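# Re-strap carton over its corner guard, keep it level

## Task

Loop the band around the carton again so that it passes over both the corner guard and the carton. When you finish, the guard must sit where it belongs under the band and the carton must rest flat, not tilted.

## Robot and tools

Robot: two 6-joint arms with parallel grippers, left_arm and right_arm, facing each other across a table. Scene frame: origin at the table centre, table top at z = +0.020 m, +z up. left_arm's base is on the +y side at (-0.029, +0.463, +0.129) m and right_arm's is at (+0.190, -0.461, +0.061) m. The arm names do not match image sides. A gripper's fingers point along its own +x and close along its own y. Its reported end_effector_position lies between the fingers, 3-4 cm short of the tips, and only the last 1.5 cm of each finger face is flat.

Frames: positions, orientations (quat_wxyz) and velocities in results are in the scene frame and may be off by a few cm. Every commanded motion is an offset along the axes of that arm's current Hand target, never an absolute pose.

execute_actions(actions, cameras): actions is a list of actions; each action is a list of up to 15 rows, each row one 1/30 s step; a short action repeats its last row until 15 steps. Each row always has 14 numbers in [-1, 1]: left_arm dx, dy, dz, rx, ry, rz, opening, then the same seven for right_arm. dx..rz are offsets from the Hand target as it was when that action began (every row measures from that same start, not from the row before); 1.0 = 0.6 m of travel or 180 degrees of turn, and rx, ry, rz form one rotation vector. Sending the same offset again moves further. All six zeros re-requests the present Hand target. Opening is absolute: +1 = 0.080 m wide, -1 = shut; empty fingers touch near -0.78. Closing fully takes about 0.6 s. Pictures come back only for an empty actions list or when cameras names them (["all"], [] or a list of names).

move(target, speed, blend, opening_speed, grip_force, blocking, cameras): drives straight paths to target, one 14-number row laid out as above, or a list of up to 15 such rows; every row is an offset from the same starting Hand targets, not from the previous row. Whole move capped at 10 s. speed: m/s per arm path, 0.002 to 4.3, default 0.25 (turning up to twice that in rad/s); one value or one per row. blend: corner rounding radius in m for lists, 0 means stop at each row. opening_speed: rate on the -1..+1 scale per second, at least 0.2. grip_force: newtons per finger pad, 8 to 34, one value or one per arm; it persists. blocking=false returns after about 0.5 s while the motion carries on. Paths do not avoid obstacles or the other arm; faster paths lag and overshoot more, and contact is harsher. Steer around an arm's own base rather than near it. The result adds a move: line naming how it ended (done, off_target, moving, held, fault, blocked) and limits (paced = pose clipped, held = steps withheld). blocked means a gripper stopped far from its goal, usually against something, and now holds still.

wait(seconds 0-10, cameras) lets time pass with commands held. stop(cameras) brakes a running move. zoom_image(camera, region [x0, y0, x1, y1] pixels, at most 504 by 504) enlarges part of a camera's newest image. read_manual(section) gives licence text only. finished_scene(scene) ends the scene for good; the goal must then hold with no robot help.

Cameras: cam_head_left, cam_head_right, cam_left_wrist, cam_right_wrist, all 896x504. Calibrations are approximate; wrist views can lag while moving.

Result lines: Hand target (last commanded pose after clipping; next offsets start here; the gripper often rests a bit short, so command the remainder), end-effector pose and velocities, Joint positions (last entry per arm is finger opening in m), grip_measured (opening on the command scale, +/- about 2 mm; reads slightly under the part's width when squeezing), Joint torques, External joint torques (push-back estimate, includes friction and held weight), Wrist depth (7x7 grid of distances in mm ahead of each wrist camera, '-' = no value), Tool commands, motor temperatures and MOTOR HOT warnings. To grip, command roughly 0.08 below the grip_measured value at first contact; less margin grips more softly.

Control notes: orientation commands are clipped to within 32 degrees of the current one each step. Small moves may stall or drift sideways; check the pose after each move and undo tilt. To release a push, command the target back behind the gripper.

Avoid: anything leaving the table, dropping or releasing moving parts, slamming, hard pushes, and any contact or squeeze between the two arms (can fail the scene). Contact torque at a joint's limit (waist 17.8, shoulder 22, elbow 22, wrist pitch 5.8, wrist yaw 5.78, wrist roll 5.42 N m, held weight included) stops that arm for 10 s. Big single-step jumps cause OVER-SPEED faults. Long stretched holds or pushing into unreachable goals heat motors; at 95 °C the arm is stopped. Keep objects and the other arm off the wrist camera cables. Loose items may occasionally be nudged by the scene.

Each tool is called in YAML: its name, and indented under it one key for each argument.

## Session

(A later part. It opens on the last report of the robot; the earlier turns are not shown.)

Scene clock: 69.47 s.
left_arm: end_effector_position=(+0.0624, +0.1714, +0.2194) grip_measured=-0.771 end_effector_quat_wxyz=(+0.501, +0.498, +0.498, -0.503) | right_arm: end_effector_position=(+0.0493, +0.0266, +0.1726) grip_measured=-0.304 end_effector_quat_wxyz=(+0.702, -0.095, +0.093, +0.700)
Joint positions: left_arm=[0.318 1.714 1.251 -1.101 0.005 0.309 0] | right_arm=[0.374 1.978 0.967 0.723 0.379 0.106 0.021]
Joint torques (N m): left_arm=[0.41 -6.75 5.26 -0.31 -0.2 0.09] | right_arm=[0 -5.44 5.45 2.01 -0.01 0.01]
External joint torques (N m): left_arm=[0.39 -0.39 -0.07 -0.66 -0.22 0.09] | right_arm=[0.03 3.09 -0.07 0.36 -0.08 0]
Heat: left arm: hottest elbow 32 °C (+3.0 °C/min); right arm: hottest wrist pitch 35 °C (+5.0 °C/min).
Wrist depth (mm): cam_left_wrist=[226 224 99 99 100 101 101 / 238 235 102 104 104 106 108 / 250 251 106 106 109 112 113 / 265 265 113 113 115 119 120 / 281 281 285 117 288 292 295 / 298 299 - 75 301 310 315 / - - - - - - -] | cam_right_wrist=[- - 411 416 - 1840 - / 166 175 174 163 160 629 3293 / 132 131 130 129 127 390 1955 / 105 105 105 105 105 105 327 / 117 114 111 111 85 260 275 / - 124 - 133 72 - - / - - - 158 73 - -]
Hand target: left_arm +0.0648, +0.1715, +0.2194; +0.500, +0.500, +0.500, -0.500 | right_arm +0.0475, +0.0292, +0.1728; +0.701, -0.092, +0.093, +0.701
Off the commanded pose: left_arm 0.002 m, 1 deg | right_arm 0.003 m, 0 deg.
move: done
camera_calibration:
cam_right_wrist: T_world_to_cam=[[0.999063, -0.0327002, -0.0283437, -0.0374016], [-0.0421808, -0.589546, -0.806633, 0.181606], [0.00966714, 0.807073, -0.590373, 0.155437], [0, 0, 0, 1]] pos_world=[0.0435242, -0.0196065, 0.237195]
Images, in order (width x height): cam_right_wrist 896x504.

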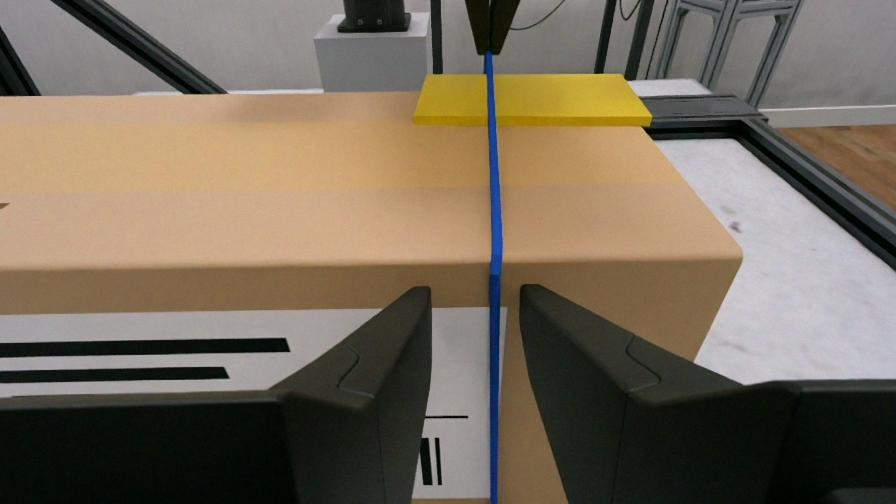

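move:
  target: [0, 0, 0, 0, 0, 0, -1, -0.12, 0, 0.03, 0, 0, 0, -0.3]
  speed: 0.12
  cameras: ["cam_right_wrist", "cam_left_wrist", "cam_head_left", "cam_head_right"]

zoom_image:
  camera: "cam_right_wrist"
  region: [340, 20, 740, 440]

zoom_image:
  camera: "cam_left_wrist"
  region: [200, 60, 640, 340]

Scene clock: 70.83 s.
left_arm: end_effector_position=(+0.0624, +0.1714, +0.2194) grip_measured=-0.771 end_effector_quat_wxyz=(+0.501, +0.498, +0.498, -0.503) | right_arm: end_effector_position=(+0.0473, -0.0331, +0.2058) grip_measured=-0.303 end_effector_quat_wxyz=(+0.700, -0.097, +0.092, +0.701)
Joint positions: left_arm=[0.318 1.714 1.251 -1.101 0.005 0.309 0] | right_arm=[0.451 1.713 0.783 0.632 0.45 0.125 0.021]
Joint torques (N m): left_arm=[0.41 -6.74 5.27 -0.31 -0.2 0.09] | right_arm=[0.16 -6.43 3.82 1.67 0.14 0.2]
External joint torques (N m): left_arm=[0.43 -0.39 -0.07 -0.66 -0.22 0.09] | right_arm=[0.1 0.46 -2 0.02 0.08 0.2]
Heat: left arm: hottest elbow 32 °C (+3.0 °C/min); right arm: hottest wrist pitch 35 °C (+5.0 °C/min).
Wrist depth (mm): cam_left_wrist=[226 225 99 99 100 101 101 / 237 237 102 104 104 106 108 / 250 251 106 106 109 112 113 / 266 265 115 113 116 119 120 / 281 284 285 117 289 293 295 / 298 300 - 75 301 312 313 / - - - - - - -] | cam_right_wrist=[- - - 478 - 1827 - / 2383 254 485 250 255 2002 2103 / 204 203 201 199 209 492 2195 / 176 176 176 175 179 387 372 / 202 201 190 195 85 325 323 / 295 - - 232 72 - - / - - - 240 73 - -]
Hand target: left_arm +0.0648, +0.1715, +0.2194; +0.500, +0.500, +0.500, -0.500 | right_arm +0.0476, -0.0357, +0.2089; +0.701, -0.092, +0.093, +0.701
Off the commanded pose: left_arm 0.002 m, 1 deg | right_arm 0.004 m, 1 deg.
move: done
camera_calibration:
cam_left_wrist: T_world_to_cam=[[-0.999742, 0.0225268, 0.00295215, 0.066169], [0.0221434, 0.937062, 0.348459, -0.209394], [0.00508331, 0.348435, -0.937319, 0.23153], [0, 0, 0, 1]] pos_world=[0.0696117, 0.114052, 0.289787]
cam_right_wrist: T_world_to_cam=[[0.9993, -0.029049, -0.0235758, -0.0372296], [-0.0361875, -0.590609, -0.806146, 0.172637], [0.00949361, 0.806435, -0.591246, 0.223434], [0, 0, 0, 1]] pos_world=[0.0413296, -0.0793055, 0.270398]

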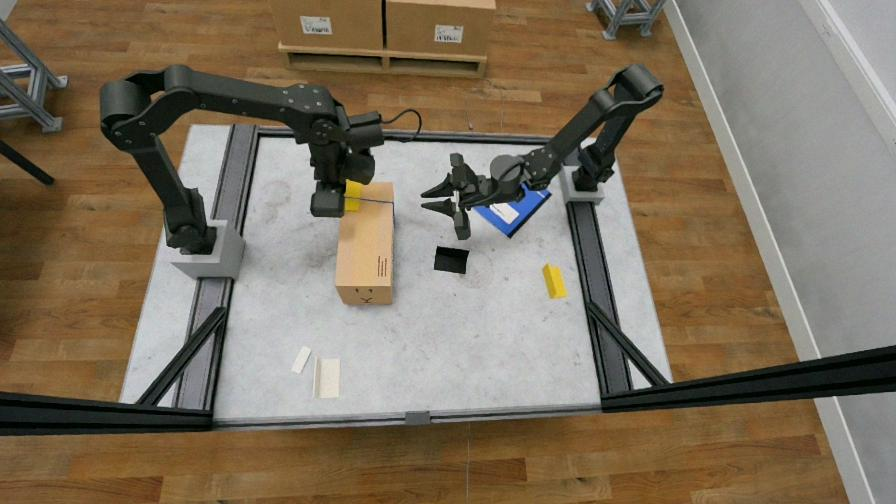

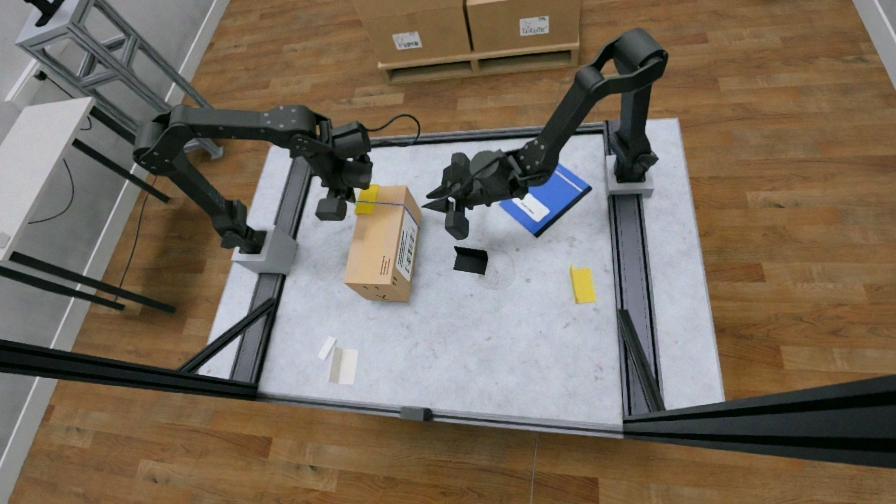

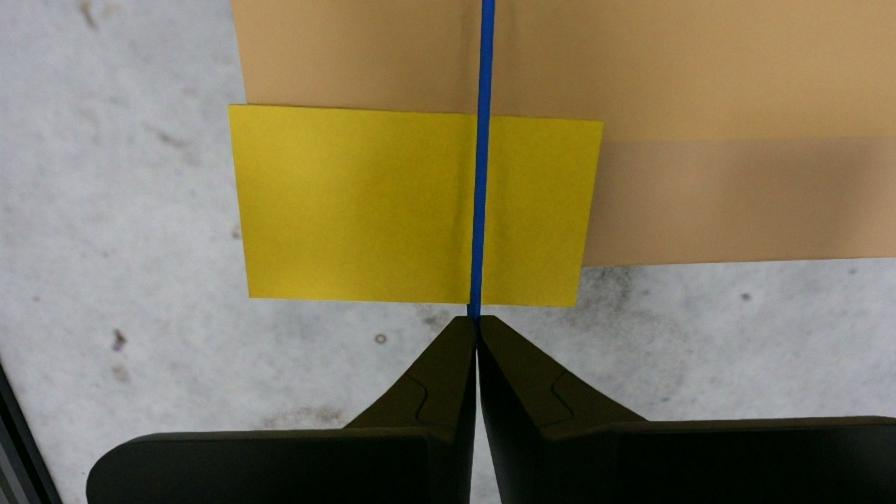

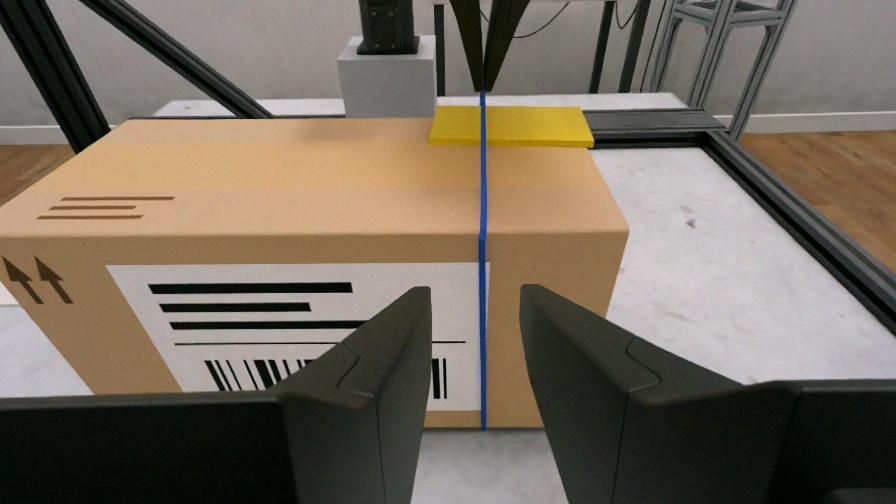

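Scaled by 1.200 from the camera's 896x504 image, which has a finer 1280x720 frame.

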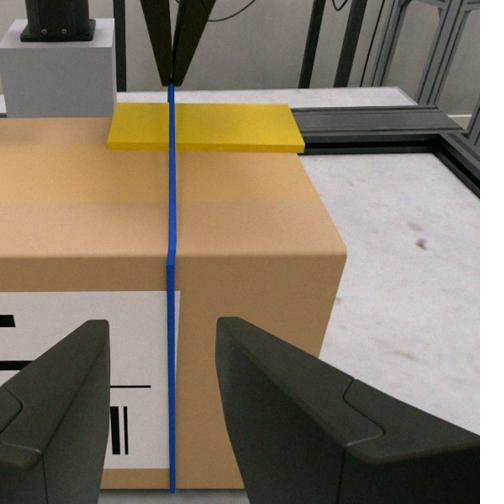

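Scaled by 1.145 from the camera's 896x504 image, which has a finer 1280x720 frame.

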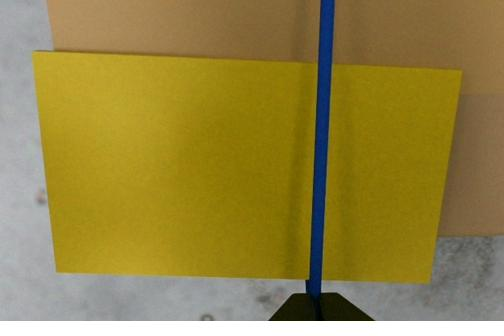

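execute_actions:
  actions: []

Scene clock: 71.77 s.
left_arm: end_effector_position=(+0.0624, +0.1714, +0.2194) grip_measured=-0.771 end_effector_quat_wxyz=(+0.501, +0.498, +0.498, -0.503) | right_arm: end_effector_position=(+0.0473, -0.0331, +0.2058) grip_measured=-0.303 end_effector_quat_wxyz=(+0.700, -0.097, +0.092, +0.701)
Joint positions: left_arm=[0.318 1.714 1.251 -1.101 0.005 0.309 0] | right_arm=[0.451 1.713 0.783 0.632 0.45 0.125 0.021]
Joint velocities: within noise
Joint torques (N m): left_arm=[0.42 -6.75 5.26 -0.31 -0.2 0.09] | right_arm=[0.06 -6.54 3.81 1.65 0.14 0.2]
External joint torques (N m): left_arm=[0.38 -0.44 0.01 -0.63 -0.22 0.09] | right_arm=[0.04 0.24 -1.93 0.03 0.06 0.19]
Motor temperatures (°C): left_arm=[27 31 32 30 28 29] | right_arm=[25 32 28 35 27 30]
Heat: left arm: hottest elbow 32 °C (+3.0 °C/min); right arm: hottest wrist pitch 35 °C (+5.0 °C/min).
Wrist depth (mm): cam_left_wrist=[226 226 99 99 100 101 101 / 237 235 103 104 104 106 108 / 250 250 107 106 109 112 113 / 265 265 112 113 116 119 120 / 282 283 285 117 289 293 295 / 299 301 - 75 301 311 312 / - - - - - - -] | cam_right_wrist=[473 - - 463 - 1896 2068 / - 255 488 249 255 1970 2361 / 204 203 201 199 209 481 2195 / 177 176 176 175 179 390 379 / 201 200 190 195 85 325 323 / 296 - - 232 72 - - / - - - 240 73 - -]
Hand target: left_arm +0.0648, +0.1715, +0.2194; +0.500, +0.500, +0.500, -0.500 | right_arm +0.0476, -0.0357, +0.2089; +0.701, -0.092, +0.093, +0.701
Tool commands: left_gripper/opening=-1.0 right_gripper/opening=-0.3
Off the commanded pose: left_arm 0.002 m, 1 deg | right_arm 0.004 m, 1 deg.
camera_calibration:
cam_left_wrist: T_world_to_cam=[[-0.999742, 0.0225268, 0.00295215, 0.066169], [0.0221434, 0.937062, 0.348459, -0.209394], [0.00508331, 0.348435, -0.937319, 0.23153], [0, 0, 0, 1]] pos_world=[0.0696117, 0.114052, 0.289787]
cam_right_wrist: T_world_to_cam=[[0.9993, -0.029049, -0.0235758, -0.0372296], [-0.0361875, -0.590609, -0.806146, 0.172637], [0.00949361, 0.806435, -0.591246, 0.223434], [0, 0, 0, 1]] pos_world=[0.0413296, -0.0793055, 0.270398]

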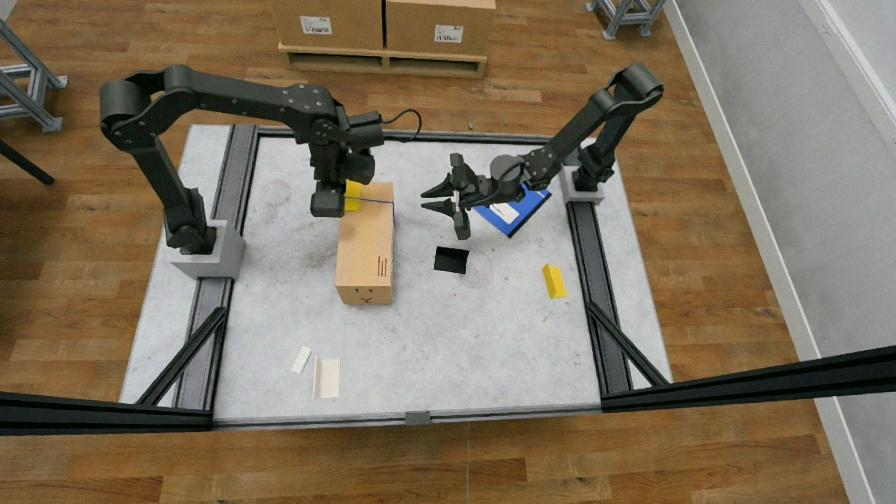

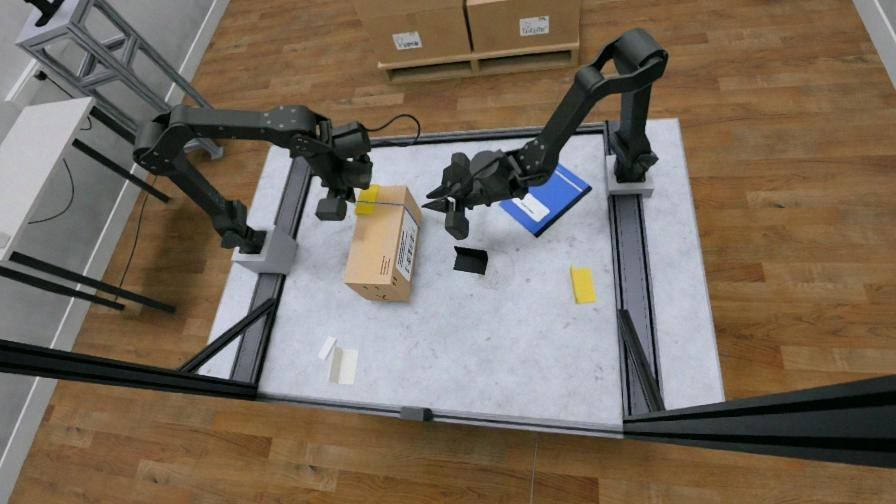

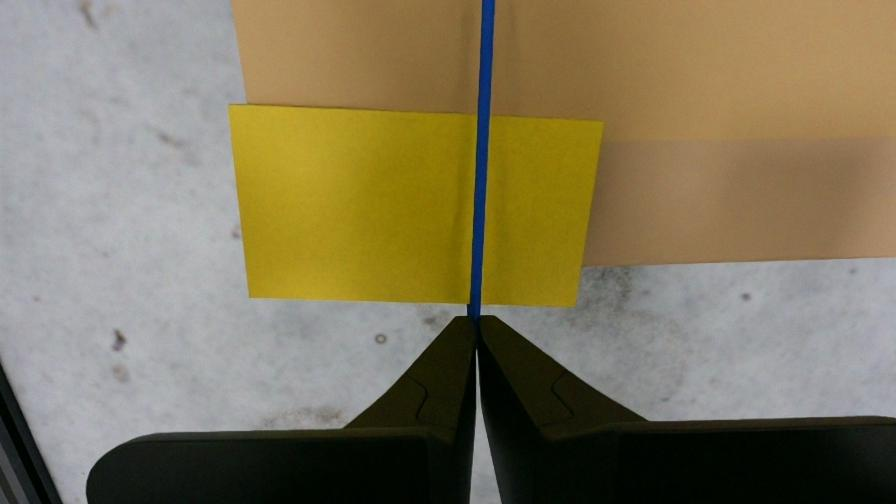

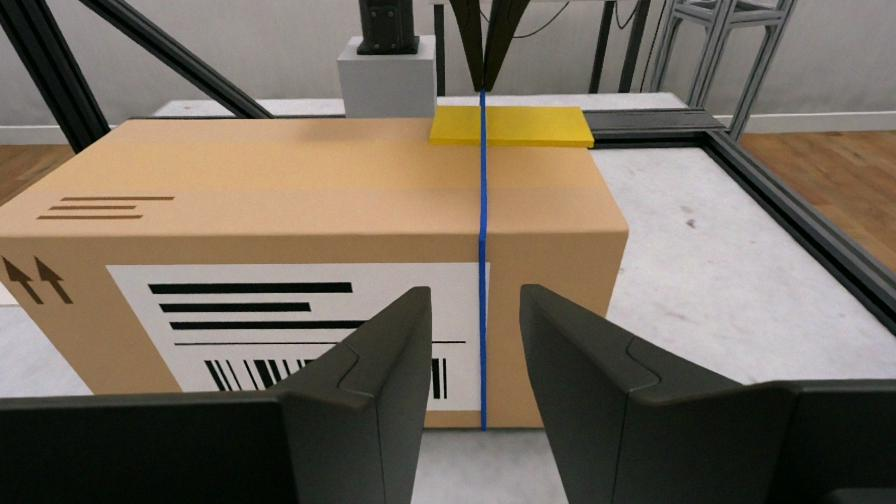

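move:
  target: [0.0065, 0, 0.004, 0, 0, 0, -1, 0, 0, 0, 0, 0, 0, -0.3]
  speed: 0.05
  cameras: ["cam_left_wrist", "cam_right_wrist"]

Scene clock: 72.97 s.
left_arm: end_effector_position=(+0.0631, +0.1691, +0.2163) grip_measured=-0.771 end_effector_quat_wxyz=(+0.501, +0.498, +0.498, -0.503) | right_arm: end_effector_position=(+0.0473, -0.0331, +0.2058) grip_measured=-0.303 end_effector_quat_wxyz=(+0.700, -0.097, +0.092, +0.701)
Joint positions: left_arm=[0.318 1.725 1.251 -1.089 0.005 0.309 0] | right_arm=[0.451 1.713 0.783 0.632 0.45 0.125 0.021]
Joint torques (N m): left_arm=[0.19 -6.73 5.04 -0.19 -0.2 0] | right_arm=[0.05 -6.41 3.81 1.65 0.14 0.19]
External joint torques (N m): left_arm=[0.19 -0.27 -0.3 -0.53 -0.22 0] | right_arm=[0.01 0.46 -1.99 0.02 0.07 0.19]
Heat: left arm: hottest elbow 33 °C (+3.0 °C/min); right arm: hottest wrist pitch 35 °C (+5.0 °C/min).
Wrist depth (mm): cam_left_wrist=[224 222 95 96 97 98 98 / 236 236 100 101 101 103 105 / 248 248 103 103 106 108 110 / 261 263 109 110 112 116 116 / 276 280 280 114 284 289 292 / 295 298 295 75 297 307 310 / - - - - - - -] | cam_right_wrist=[- 2275 478 473 - 1854 - / 520 256 485 251 537 2103 2195 / 204 203 201 199 209 483 2254 / 177 176 175 174 179 391 375 / 195 201 190 186 85 326 324 / 295 - - 232 72 - - / - - - 240 73 - -]
Hand target: left_arm +0.0648, +0.1691, +0.2155; +0.500, +0.500, +0.500, -0.500 | right_arm +0.0476, -0.0357, +0.2089; +0.701, -0.092, +0.093, +0.701
Off the commanded pose: left_arm 0.002 m, 1 deg | right_arm 0.004 m, 1 deg.
move: done
camera_calibration:
cam_left_wrist: T_world_to_cam=[[-0.999743, 0.0225013, 0.00271439, 0.0669999], [0.0220406, 0.937316, 0.347783, -0.206005], [0.00528135, 0.347753, -0.937571, 0.229557], [0, 0, 0, 1]] pos_world=[0.0703108, 0.111755, 0.286689]
cam_right_wrist: T_world_to_cam=[[0.9993, -0.029049, -0.0235758, -0.0372296], [-0.0361875, -0.590609, -0.806146, 0.172637], [0.00949361, 0.806435, -0.591246, 0.223434], [0, 0, 0, 1]] pos_world=[0.0413296, -0.0793055, 0.270398]
Images, in order (width x height): cam_left_wrist 896x504, cam_right_wrist 896x504.

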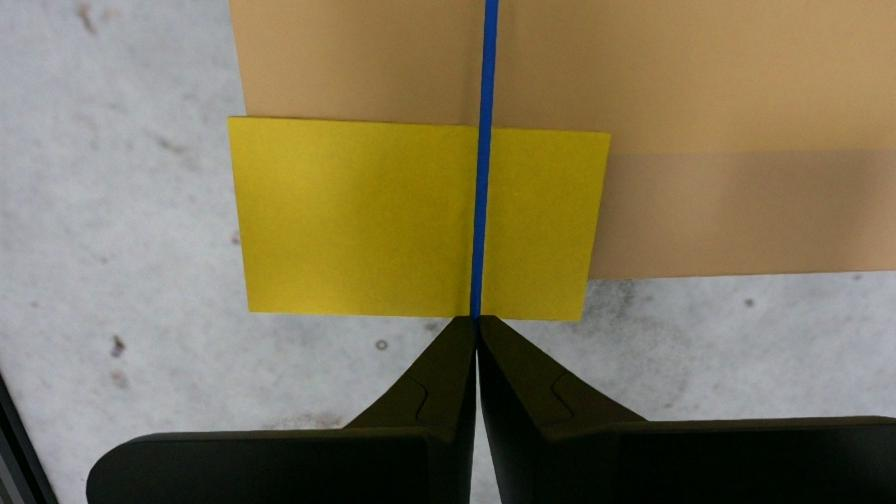

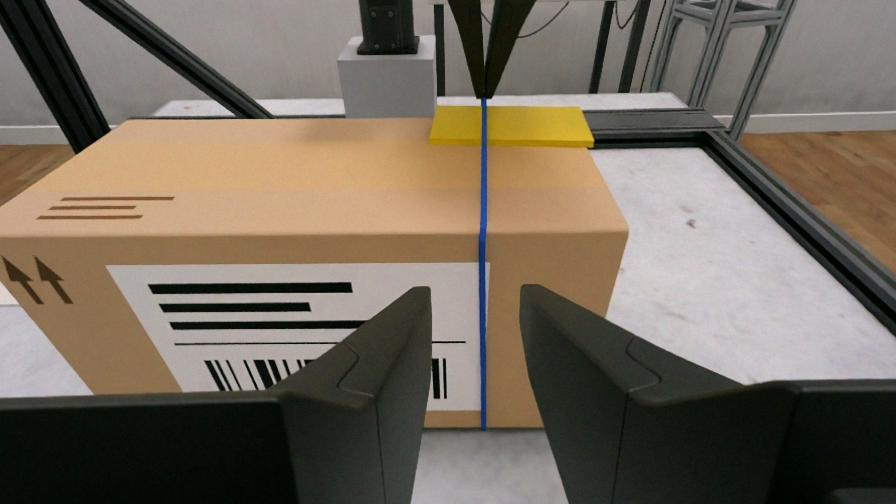

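move:
  target: [0, 0, 0, 0, 0, 0, -0.35, 0, 0, 0, 0, 0, 0, -0.3]
  speed: 0.05
  opening_speed: 0.8
  cameras: ["cam_left_wrist", "cam_right_wrist"]

Scene clock: 74.20 s.
left_arm: end_effector_position=(+0.0633, +0.1708, +0.2163) grip_measured=-0.354 end_effector_quat_wxyz=(+0.499, +0.500, +0.500, -0.501) | right_arm: end_effector_position=(+0.0473, -0.0331, +0.2058) grip_measured=-0.303 end_effector_quat_wxyz=(+0.700, -0.097, +0.092, +0.701)
Joint positions: left_arm=[0.319 1.725 1.251 -1.096 0.002 0.309 0.019] | right_arm=[0.451 1.713 0.783 0.632 0.45 0.125 0.021]
Joint torques (N m): left_arm=[0.11 -6.71 5.04 0.27 -0.09 0] | right_arm=[0.06 -6.48 3.79 1.64 0.14 0.18]
External joint torques (N m): left_arm=[0.15 -0.27 -0.27 -0.05 -0.11 0] | right_arm=[0.07 0.31 -1.95 0.03 0.06 0.18]
Heat: left arm: hottest elbow 33 °C (+3.0 °C/min); right arm: hottest wrist pitch 35 °C (+5.1 °C/min).
Wrist depth (mm): cam_left_wrist=[223 222 94 96 96 97 98 / 235 231 98 99 100 103 104 / 247 245 103 104 107 108 110 / 263 263 109 110 112 117 116 / 278 281 279 280 283 290 291 / 298 296 - 296 81 306 311 / - - - 320 82 - -] | cam_right_wrist=[- - - - 1800 1840 - / - 256 252 242 255 2195 2528 / 204 202 201 199 209 486 2139 / 177 177 177 175 179 392 387 / 201 200 190 195 85 325 324 / 295 - - 233 72 - - / - - - 240 73 - -]
Hand target: left_arm +0.0648, +0.1691, +0.2155; +0.500, +0.500, +0.500, -0.500 | right_arm +0.0476, -0.0357, +0.2089; +0.701, -0.092, +0.093, +0.701
Off the commanded pose: left_arm 0.002 m, 0 deg | right_arm 0.004 m, 1 deg.
move: done
camera_calibration:
cam_left_wrist: T_world_to_cam=[[-0.999763, 0.0216724, 0.00217786, 0.0674217], [0.021033, 0.934577, 0.355138, -0.20865], [0.00566133, 0.3551, -0.934811, 0.227024], [0, 0, 0, 1]] pos_world=[0.070509, 0.112923, 0.286178]
cam_right_wrist: T_world_to_cam=[[0.9993, -0.029049, -0.0235758, -0.0372296], [-0.0361875, -0.590609, -0.806146, 0.172637], [0.00949361, 0.806435, -0.591246, 0.223434], [0, 0, 0, 1]] pos_world=[0.0413296, -0.0793055, 0.270398]
Images, in order (width x height): cam_left_wrist 896x504, cam_right_wrist 896x504.

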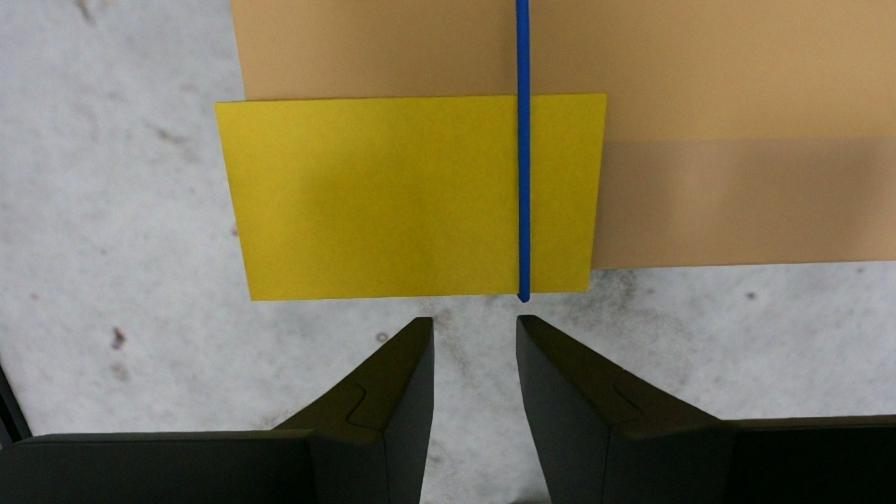

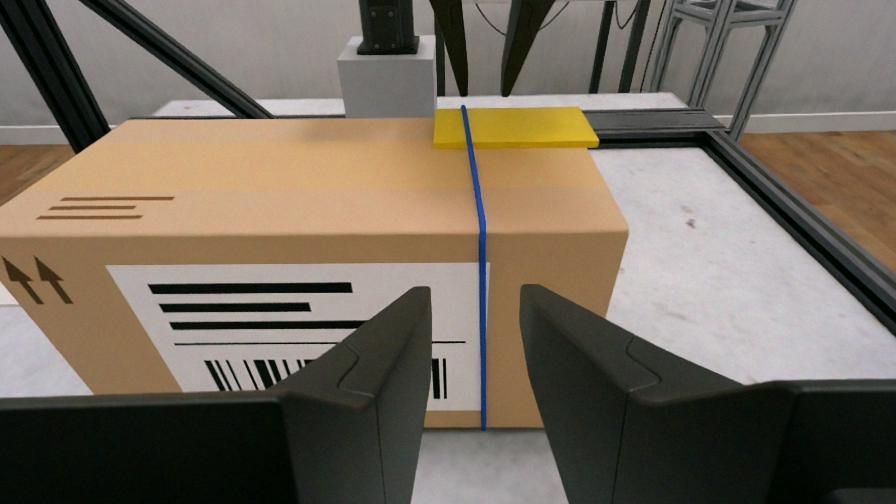

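move:
  target:
    - [-0.05, 0, 0, 0, 0, 0, -0.35, 0, 0, 0, 0, 0, 0, -0.3]
    - [-0.075, -0.0167, -0.11, 0, -0.25, 0, -0.35, 0, 0, 0, 0, 0, 0, -0.3]
  speed: [0.08, 0.2]
  blend: [0.01, 0]
  cameras: ["cam_left_wrist", "cam_right_wrist"]

Scene clock: 78.70 s.
left_arm: end_effector_position=(+0.0553, +0.2341, +0.2610) grip_measured=-0.353 end_effector_quat_wxyz=(+0.653, +0.271, +0.274, -0.652) | right_arm: end_effector_position=(+0.0473, -0.0331, +0.2058) grip_measured=-0.303 end_effector_quat_wxyz=(+0.700, -0.097, +0.092, +0.701)
Joint positions: left_arm=[0.613 0.894 0.585 -0.578 0.409 0.449 0.019] | right_arm=[0.451 1.713 0.783 0.632 0.45 0.125 0.021]
Joint torques (N m): left_arm=[0.18 -3.87 4.47 1.34 0.33 0.21] | right_arm=[0.12 -6.43 3.7 1.67 0.13 0.2]
External joint torques (N m): left_arm=[0.2 -2.12 -1.84 0.12 0.12 0.2] | right_arm=[0.13 0.36 -1.99 0.07 0.05 0.2]
Heat: left arm: hottest elbow 33 °C (+2.0 °C/min); right arm: hottest wrist pitch 36 °C (+6.0 °C/min).
Wrist depth (mm): cam_left_wrist=[1485 418 425 426 424 427 430 / 393 390 386 216 216 219 218 / 358 364 206 201 202 202 203 / 342 343 208 193 194 195 195 / 318 320 322 240 264 297 322 / 302 307 - 298 81 311 311 / - - - 285 82 - -] | cam_right_wrist=[484 2528 2195 507 2139 1882 - / 2691 255 253 250 256 2034 2553 / 203 203 201 200 208 485 2157 / 177 176 176 175 179 389 373 / 201 201 189 195 85 325 323 / 295 - - 232 72 - - / - - - 240 73 - -]
Hand target: left_arm +0.0547, +0.2350, +0.2605; +0.653, +0.271, +0.270, -0.653 | right_arm +0.0476, -0.0357, +0.2089; +0.701, -0.092, +0.093, +0.701
Off the commanded pose: left_arm 0.001 m, 0 deg | right_arm 0.004 m, 1 deg.
move: done
camera_calibration:
cam_left_wrist: T_world_to_cam=[[-0.999882, 0.0108849, -0.0108393, 0.0638763], [0.0143324, 0.914955, -0.4033, -0.0806094], [0.00552761, -0.403408, -0.915004, 0.41876], [0, 0, 0, 1]] pos_world=[0.0627093, 0.24199, 0.351349]
cam_right_wrist: T_world_to_cam=[[0.9993, -0.029049, -0.0235758, -0.0372296], [-0.0361875, -0.590609, -0.806146, 0.172637], [0.00949361, 0.806435, -0.591246, 0.223434], [0, 0, 0, 1]] pos_world=[0.0413296, -0.0793055, 0.270398]
Images, in order (width x height): cam_left_wrist 896x504, cam_right_wrist 896x504.

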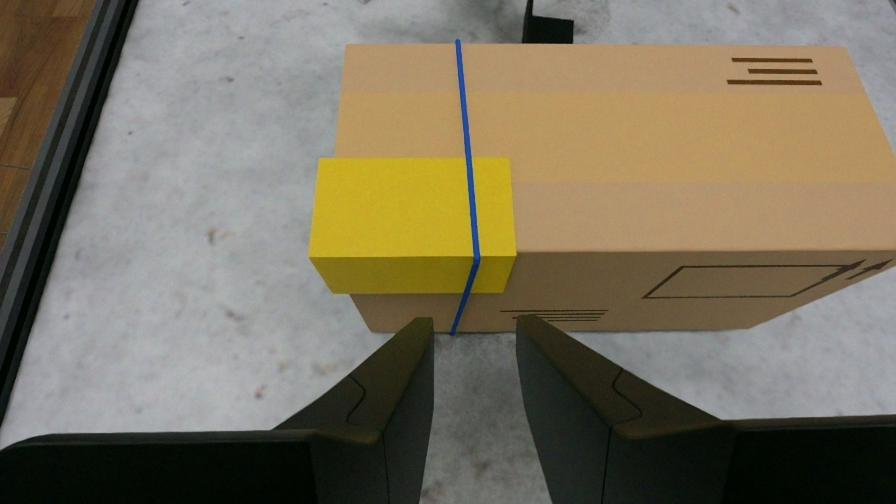

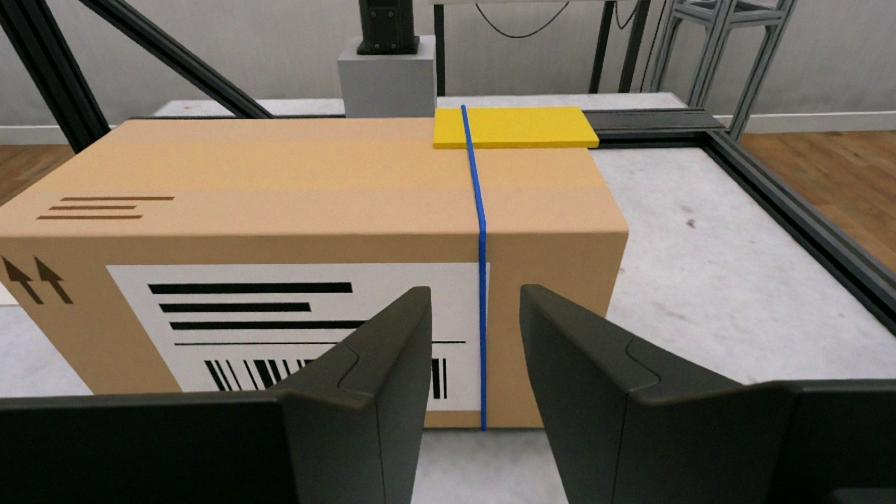

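zoom_image:
  camera: "cam_left_wrist"
  region: [280, 20, 580, 350]

Scaled by 1.527 from the camera's 896x504 image, which has a finer 1280x720 frame.

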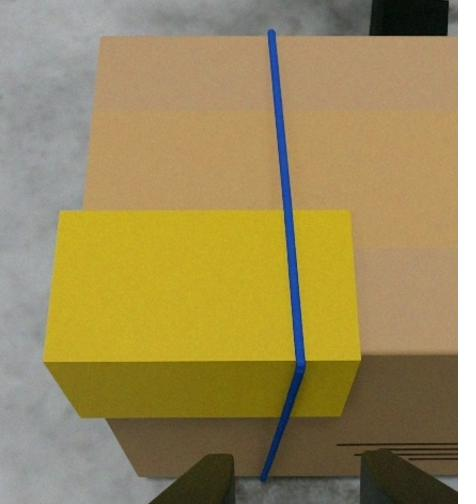

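move:
  target:
    - [0.0784, 0.1422, 0.0654, 0, 0.25, 0, -0.76, 0, 0, 0, 0, 0, 0, -0.3]
  speed: 0.2
  cameras: ["cam_left_wrist"]

Scene clock: 85.43 s.
left_arm: end_effector_position=(+0.1387, +0.1770, +0.2552) grip_measured=-0.757 end_effector_quat_wxyz=(+0.500, +0.499, +0.501, -0.500) | right_arm: end_effector_position=(+0.0473, -0.0331, +0.2058) grip_measured=-0.303 end_effector_quat_wxyz=(+0.700, -0.097, +0.092, +0.701)
Joint positions: left_arm=[0.543 1.798 1.495 -1.268 0.002 0.53 0.001] | right_arm=[0.451 1.713 0.783 0.632 0.45 0.125 0.021]
Joint torques (N m): left_arm=[-0.24 -7.13 5.81 0.1 -0.08 -0.03] | right_arm=[0.11 -6.49 3.76 1.65 0.14 0.19]
External joint torques (N m): left_arm=[-0.24 0.04 0.3 -0.24 -0.11 -0.03] | right_arm=[0.11 0.4 -2.06 0.01 0.06 0.18]
Heat: left arm: hottest elbow 34 °C (+3.0 °C/min); right arm: hottest wrist pitch 36 °C (+6.1 °C/min).
Wrist depth (mm): cam_left_wrist=[254 256 260 261 135 133 134 / 266 269 273 274 137 136 142 / 277 285 288 290 143 143 150 / 294 301 304 308 310 315 317 / 1302 318 321 318 329 334 338 / 1309 341 - 77 342 355 360 / - - - - - - -] | cam_right_wrist=[463 - - 487 - 1867 - / 2234 256 254 251 256 1910 2944 / 203 201 201 200 209 488 2876 / 176 175 175 176 180 387 371 / 201 201 189 194 85 326 325 / 295 - - 232 72 - - / - - - 241 73 - -]
Hand target: left_arm +0.1400, +0.1740, +0.2550; +0.500, +0.500, +0.500, -0.500 | right_arm +0.0476, -0.0357, +0.2089; +0.701, -0.092, +0.093, +0.701
Off the commanded pose: left_arm 0.003 m, 0 deg | right_arm 0.004 m, 1 deg.
move: done
camera_calibration:
cam_left_wrist: T_world_to_cam=[[-0.999815, 0.019075, 0.00231604, 0.142962], [0.018653, 0.934551, 0.355341, -0.229566], [0.00461368, 0.355318, -0.934734, 0.260859], [0, 0, 0, 1]] pos_world=[0.146014, 0.119126, 0.325077]
Images, in order (width x height): cam_left_wrist 896x504.

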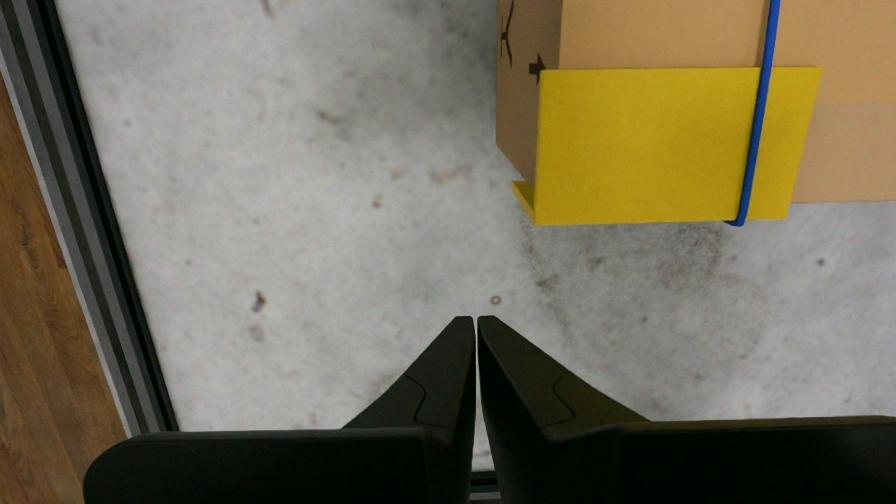

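move:
  target:
    - [0.06, 0, 0.01417, 0, 0, 0, -0.76, 0, 0, 0, 0, 0, 0, -0.3]
    - [0.085, 0, 0.01417, 0, 0, 0, -0.76, 0, 0, 0, 0, 0, 0, -0.3]
  speed: [0.15, 0.06]
  blend: [0.005, 0]
  cameras: ["cam_left_wrist", "cam_right_wrist"]

Scene clock: 87.33 s.
left_arm: end_effector_position=(+0.1412, +0.1641, +0.2096) grip_measured=-0.757 end_effector_quat_wxyz=(+0.505, +0.498, +0.494, -0.503) | right_arm: end_effector_position=(+0.0473, -0.0331, +0.2058) grip_measured=-0.303 end_effector_quat_wxyz=(+0.700, -0.097, +0.092, +0.701)
Joint positions: left_arm=[0.531 1.857 1.386 -1.083 0.002 0.522 0.001] | right_arm=[0.451 1.713 0.783 0.632 0.45 0.125 0.021]
Joint torques (N m): left_arm=[-0.22 -7.46 3.6 0.34 -0.07 -0.19] | right_arm=[0.12 -6.42 3.7 1.64 0.17 0.18]
External joint torques (N m): left_arm=[-0.13 -0.04 -1.74 0 -0.11 -0.2] | right_arm=[0.16 0.45 -2.09 0.01 0.09 0.18]
Heat: left arm: hottest elbow 34 °C (+3.0 °C/min); right arm: hottest wrist pitch 36 °C (+6.1 °C/min).
Wrist depth (mm): cam_left_wrist=[216 218 220 221 143 91 91 / 227 229 230 233 170 95 95 / 239 240 242 245 99 96 98 / 249 254 255 258 103 103 104 / 261 269 271 267 115 109 111 / - 285 283 77 286 296 297 / - - - - - - -] | cam_right_wrist=[- - - 480 - 1787 - / 522 255 484 489 243 2103 2876 / 204 202 201 200 209 491 2139 / 176 176 176 175 179 389 387 / 200 201 189 194 85 325 322 / 295 - - 233 72 - - / - - - 241 73 - -]
Hand target: left_arm +0.1401, +0.1656, +0.2041; +0.500, +0.500, +0.500, -0.500 | right_arm +0.0476, -0.0357, +0.2089; +0.701, -0.092, +0.093, +0.701
Off the commanded pose: left_arm 0.006 m, 1 deg | right_arm 0.004 m, 1 deg.
move: done
camera_calibration:
cam_left_wrist: T_world_to_cam=[[-0.999709, 0.0232136, -0.00660411, 0.147091], [0.0195634, 0.93967, 0.341521, -0.199375], [0.0141336, 0.341292, -0.939851, 0.224878], [0, 0, 0, 1]] pos_world=[0.14777, 0.107183, 0.280414]
cam_right_wrist: T_world_to_cam=[[0.9993, -0.029049, -0.0235758, -0.0372296], [-0.0361875, -0.590609, -0.806146, 0.172637], [0.00949361, 0.806435, -0.591246, 0.223434], [0, 0, 0, 1]] pos_world=[0.0413296, -0.0793055, 0.270398]
Images, in order (width x height): cam_left_wrist 896x504, cam_right_wrist 896x504.

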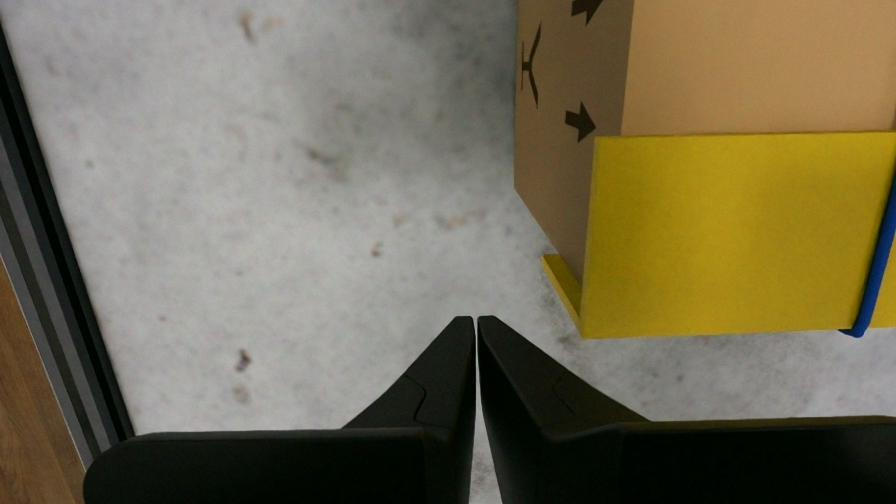

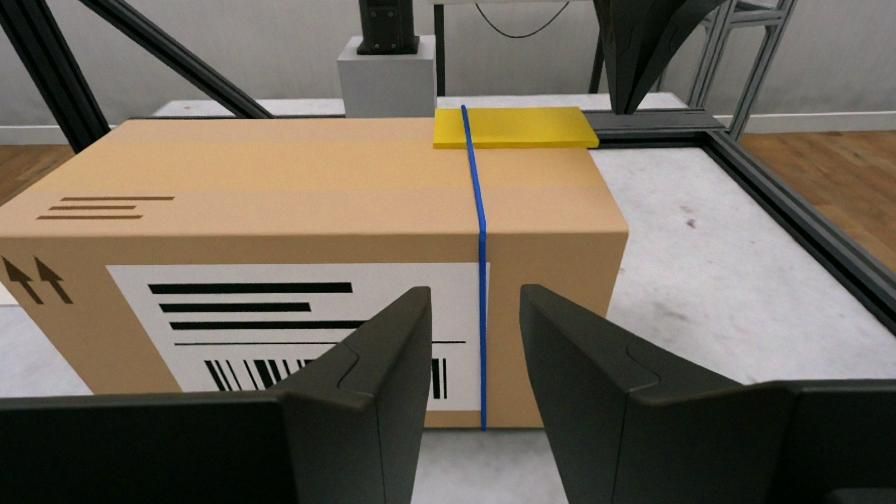

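zoom_image:
  camera: "cam_right_wrist"
  region: [500, 80, 680, 250]

zoom_image:
  camera: "cam_left_wrist"
  region: [520, 80, 760, 350]

Scaled by 2.800 from the camera's 896x504 image, which has a finer 1280x720 frame.

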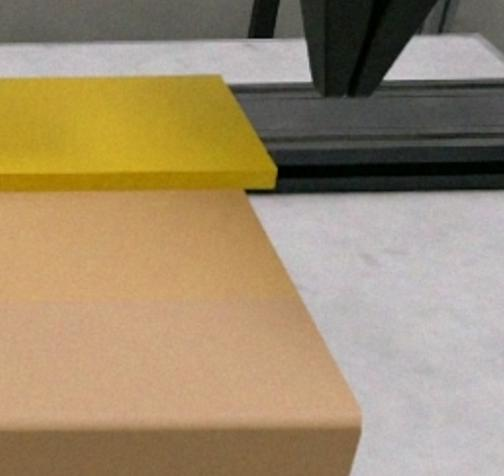

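Scaled by 1.867 from the camera's 896x504 image, which has a finer 1280x720 frame.

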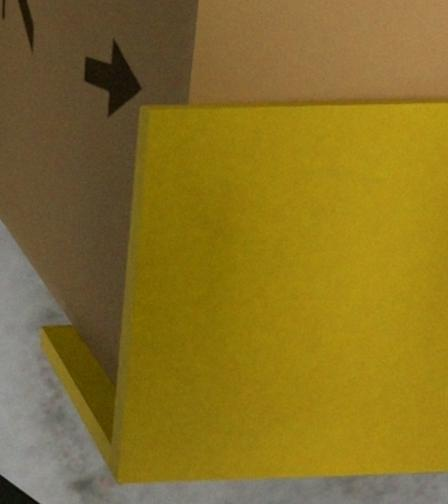

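move:
  target:
    - [0.0068, 0, -0.00483, 0, 0, 0, -0.76, 0, 0, 0, 0, 0, 0, -0.3]
    - [0.0068, -0.0185, -0.00483, 0, 0, 0, -0.76, 0, 0, 0, 0, 0, 0, -0.3]
  speed: [0.05, 0.05]
  cameras: ["cam_left_wrist", "cam_right_wrist"]

Scene clock: 89.87 s.
left_arm: end_effector_position=(+0.1297, +0.1673, +0.1976) grip_measured=-0.757 end_effector_quat_wxyz=(+0.496, +0.501, +0.502, -0.501) | right_arm: end_effector_position=(+0.0473, -0.0331, +0.2058) grip_measured=-0.303 end_effector_quat_wxyz=(+0.700, -0.097, +0.092, +0.701)
Joint positions: left_arm=[0.505 1.857 1.337 -1.059 0.001 0.498 0.001] | right_arm=[0.451 1.713 0.783 0.632 0.45 0.125 0.021]
Joint torques (N m): left_arm=[-0.14 -10.32 3.47 0.31 -0.06 -0.22] | right_arm=[0.1 -6.45 3.67 1.65 0.14 0.2]
External joint torques (N m): left_arm=[-0.17 -3.01 -1.77 0 -0.08 -0.22] | right_arm=[0.09 0.39 -2.08 0.02 0.06 0.2]
Heat: left arm: hottest elbow 33 °C (+2.0 °C/min); right arm: hottest wrist pitch 36 °C (+6.0 °C/min).
Wrist depth (mm): cam_left_wrist=[203 205 207 208 96 79 81 / 215 216 218 220 99 82 83 / 225 228 230 232 84 86 86 / 238 241 244 246 91 90 92 / 254 257 258 255 119 97 98 / 269 274 271 77 277 287 291 / - - - - - - -] | cam_right_wrist=[464 474 - 486 233 1787 2275 / 534 256 253 241 244 1940 2720 / 203 203 201 199 209 487 2234 / 176 176 175 175 179 391 390 / 201 201 190 195 85 325 323 / 294 - - 232 72 - - / - - - 240 73 - -]
Hand target: left_arm +0.1290, +0.1684, +0.2000; +0.500, +0.500, +0.500, -0.500 | right_arm +0.0476, -0.0357, +0.2089; +0.701, -0.092, +0.093, +0.701
Off the commanded pose: left_arm 0.003 m, 1 deg | right_arm 0.004 m, 1 deg.
move: done
camera_calibration:
cam_left_wrist: T_world_to_cam=[[-0.99969, 0.0243253, 0.00522036, 0.132831], [0.0245666, 0.931998, 0.361629, -0.201461], [0.00393138, 0.361645, -0.932307, 0.20916], [0, 0, 0, 1]] pos_world=[0.136917, 0.108888, 0.267162]
cam_right_wrist: T_world_to_cam=[[0.9993, -0.029049, -0.0235758, -0.0372296], [-0.0361875, -0.590609, -0.806146, 0.172637], [0.00949361, 0.806435, -0.591246, 0.223434], [0, 0, 0, 1]] pos_world=[0.0413296, -0.0793055, 0.270398]
Images, in order (width x height): cam_left_wrist 896x504, cam_right_wrist 896x504.

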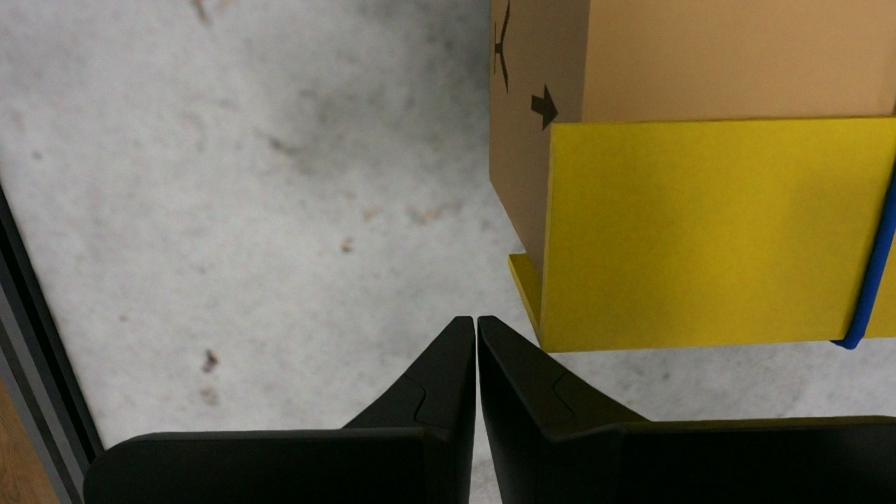

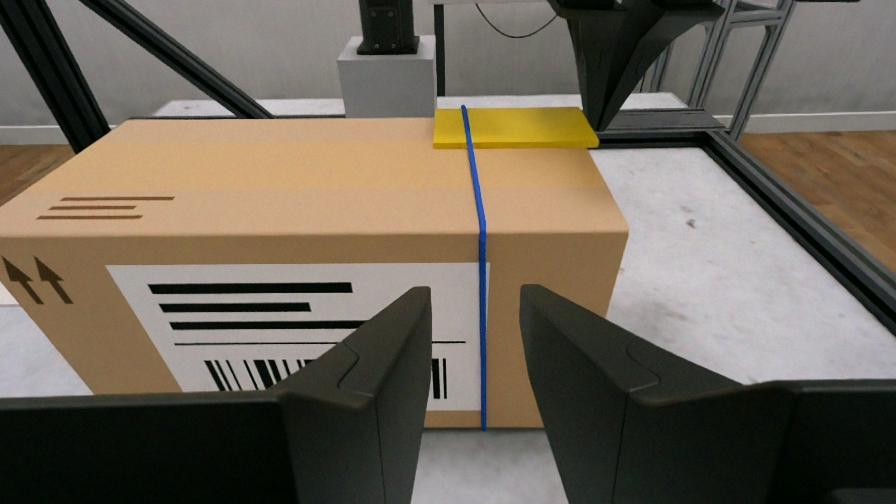

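move:
  target:
    - [-0.0075, 0, 0, 0, 0, 0, -0.76, 0, 0, 0, 0, 0, 0, -0.3]
    - [-0.0075, -0.0158, 0, 0, 0, 0, -0.76, 0, 0, 0, 0, 0, 0, -0.3]
  speed: [0.05, 0.025]
  cameras: ["cam_left_wrist", "cam_right_wrist"]

Scene clock: 92.07 s.
left_arm: end_effector_position=(+0.1219, +0.1678, +0.2003) grip_measured=-0.757 end_effector_quat_wxyz=(+0.496, +0.502, +0.504, -0.498) | right_arm: end_effector_position=(+0.0473, -0.0331, +0.2058) grip_measured=-0.303 end_effector_quat_wxyz=(+0.700, -0.097, +0.092, +0.701)
Joint positions: left_arm=[0.484 1.843 1.33 -1.07 -0.002 0.472 0.001] | right_arm=[0.451 1.713 0.783 0.632 0.45 0.125 0.021]
Joint torques (N m): left_arm=[-0.51 -10.99 3.43 0.2 0.07 -0.18] | right_arm=[0.12 -6.47 3.75 1.66 0.17 0.19]
External joint torques (N m): left_arm=[-0.58 -3.8 -1.81 -0.11 0.05 -0.18] | right_arm=[0.12 0.33 -1.99 0.04 0.09 0.19]
Heat: left arm: hottest elbow 34 °C (+3.0 °C/min); right arm: hottest wrist pitch 36 °C (+6.1 °C/min).
Wrist depth (mm): cam_left_wrist=[205 207 209 208 82 81 82 / 218 219 221 220 85 85 86 / 229 231 233 235 88 88 88 / 243 245 247 250 92 93 94 / 258 261 263 259 97 99 101 / 269 278 276 77 281 291 294 / - - - - - - -] | cam_right_wrist=[463 488 - 508 226 1896 2068 / 514 492 488 252 253 1970 2844 / 204 203 201 200 208 483 2296 / 177 176 176 176 179 387 360 / 206 201 191 194 85 325 324 / 295 - - 233 72 - - / - - - 241 73 - -]
Hand target: left_arm +0.1195, +0.1685, +0.2045; +0.500, +0.500, +0.500, -0.500 | right_arm +0.0476, -0.0357, +0.2089; +0.701, -0.092, +0.093, +0.701
Off the commanded pose: left_arm 0.005 m, 1 deg | right_arm 0.004 m, 1 deg.
move: done
camera_calibration:
cam_left_wrist: T_world_to_cam=[[-0.999781, 0.0205127, 0.00405343, 0.125959], [0.02057, 0.930114, 0.366694, -0.202953], [0.00375173, 0.366698, -0.930333, 0.210295], [0, 0, 0, 1]] pos_world=[0.129318, 0.109071, 0.269555]
cam_right_wrist: T_world_to_cam=[[0.9993, -0.029049, -0.0235758, -0.0372296], [-0.0361875, -0.590609, -0.806146, 0.172637], [0.00949361, 0.806435, -0.591246, 0.223434], [0, 0, 0, 1]] pos_world=[0.0413296, -0.0793055, 0.270398]
Images, in order (width x height): cam_left_wrist 896x504, cam_right_wrist 896x504.

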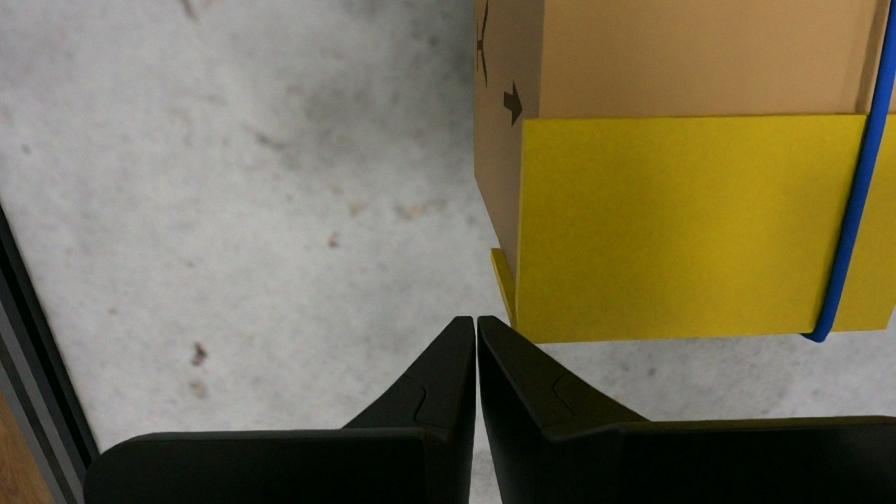

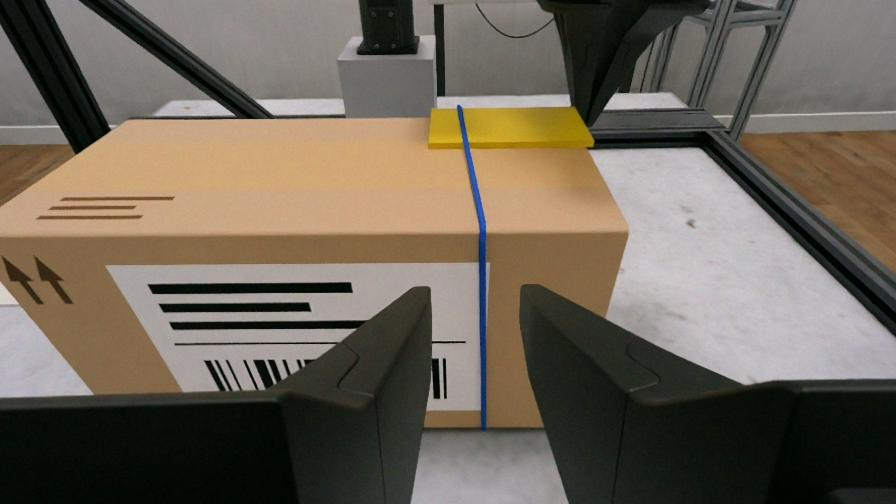

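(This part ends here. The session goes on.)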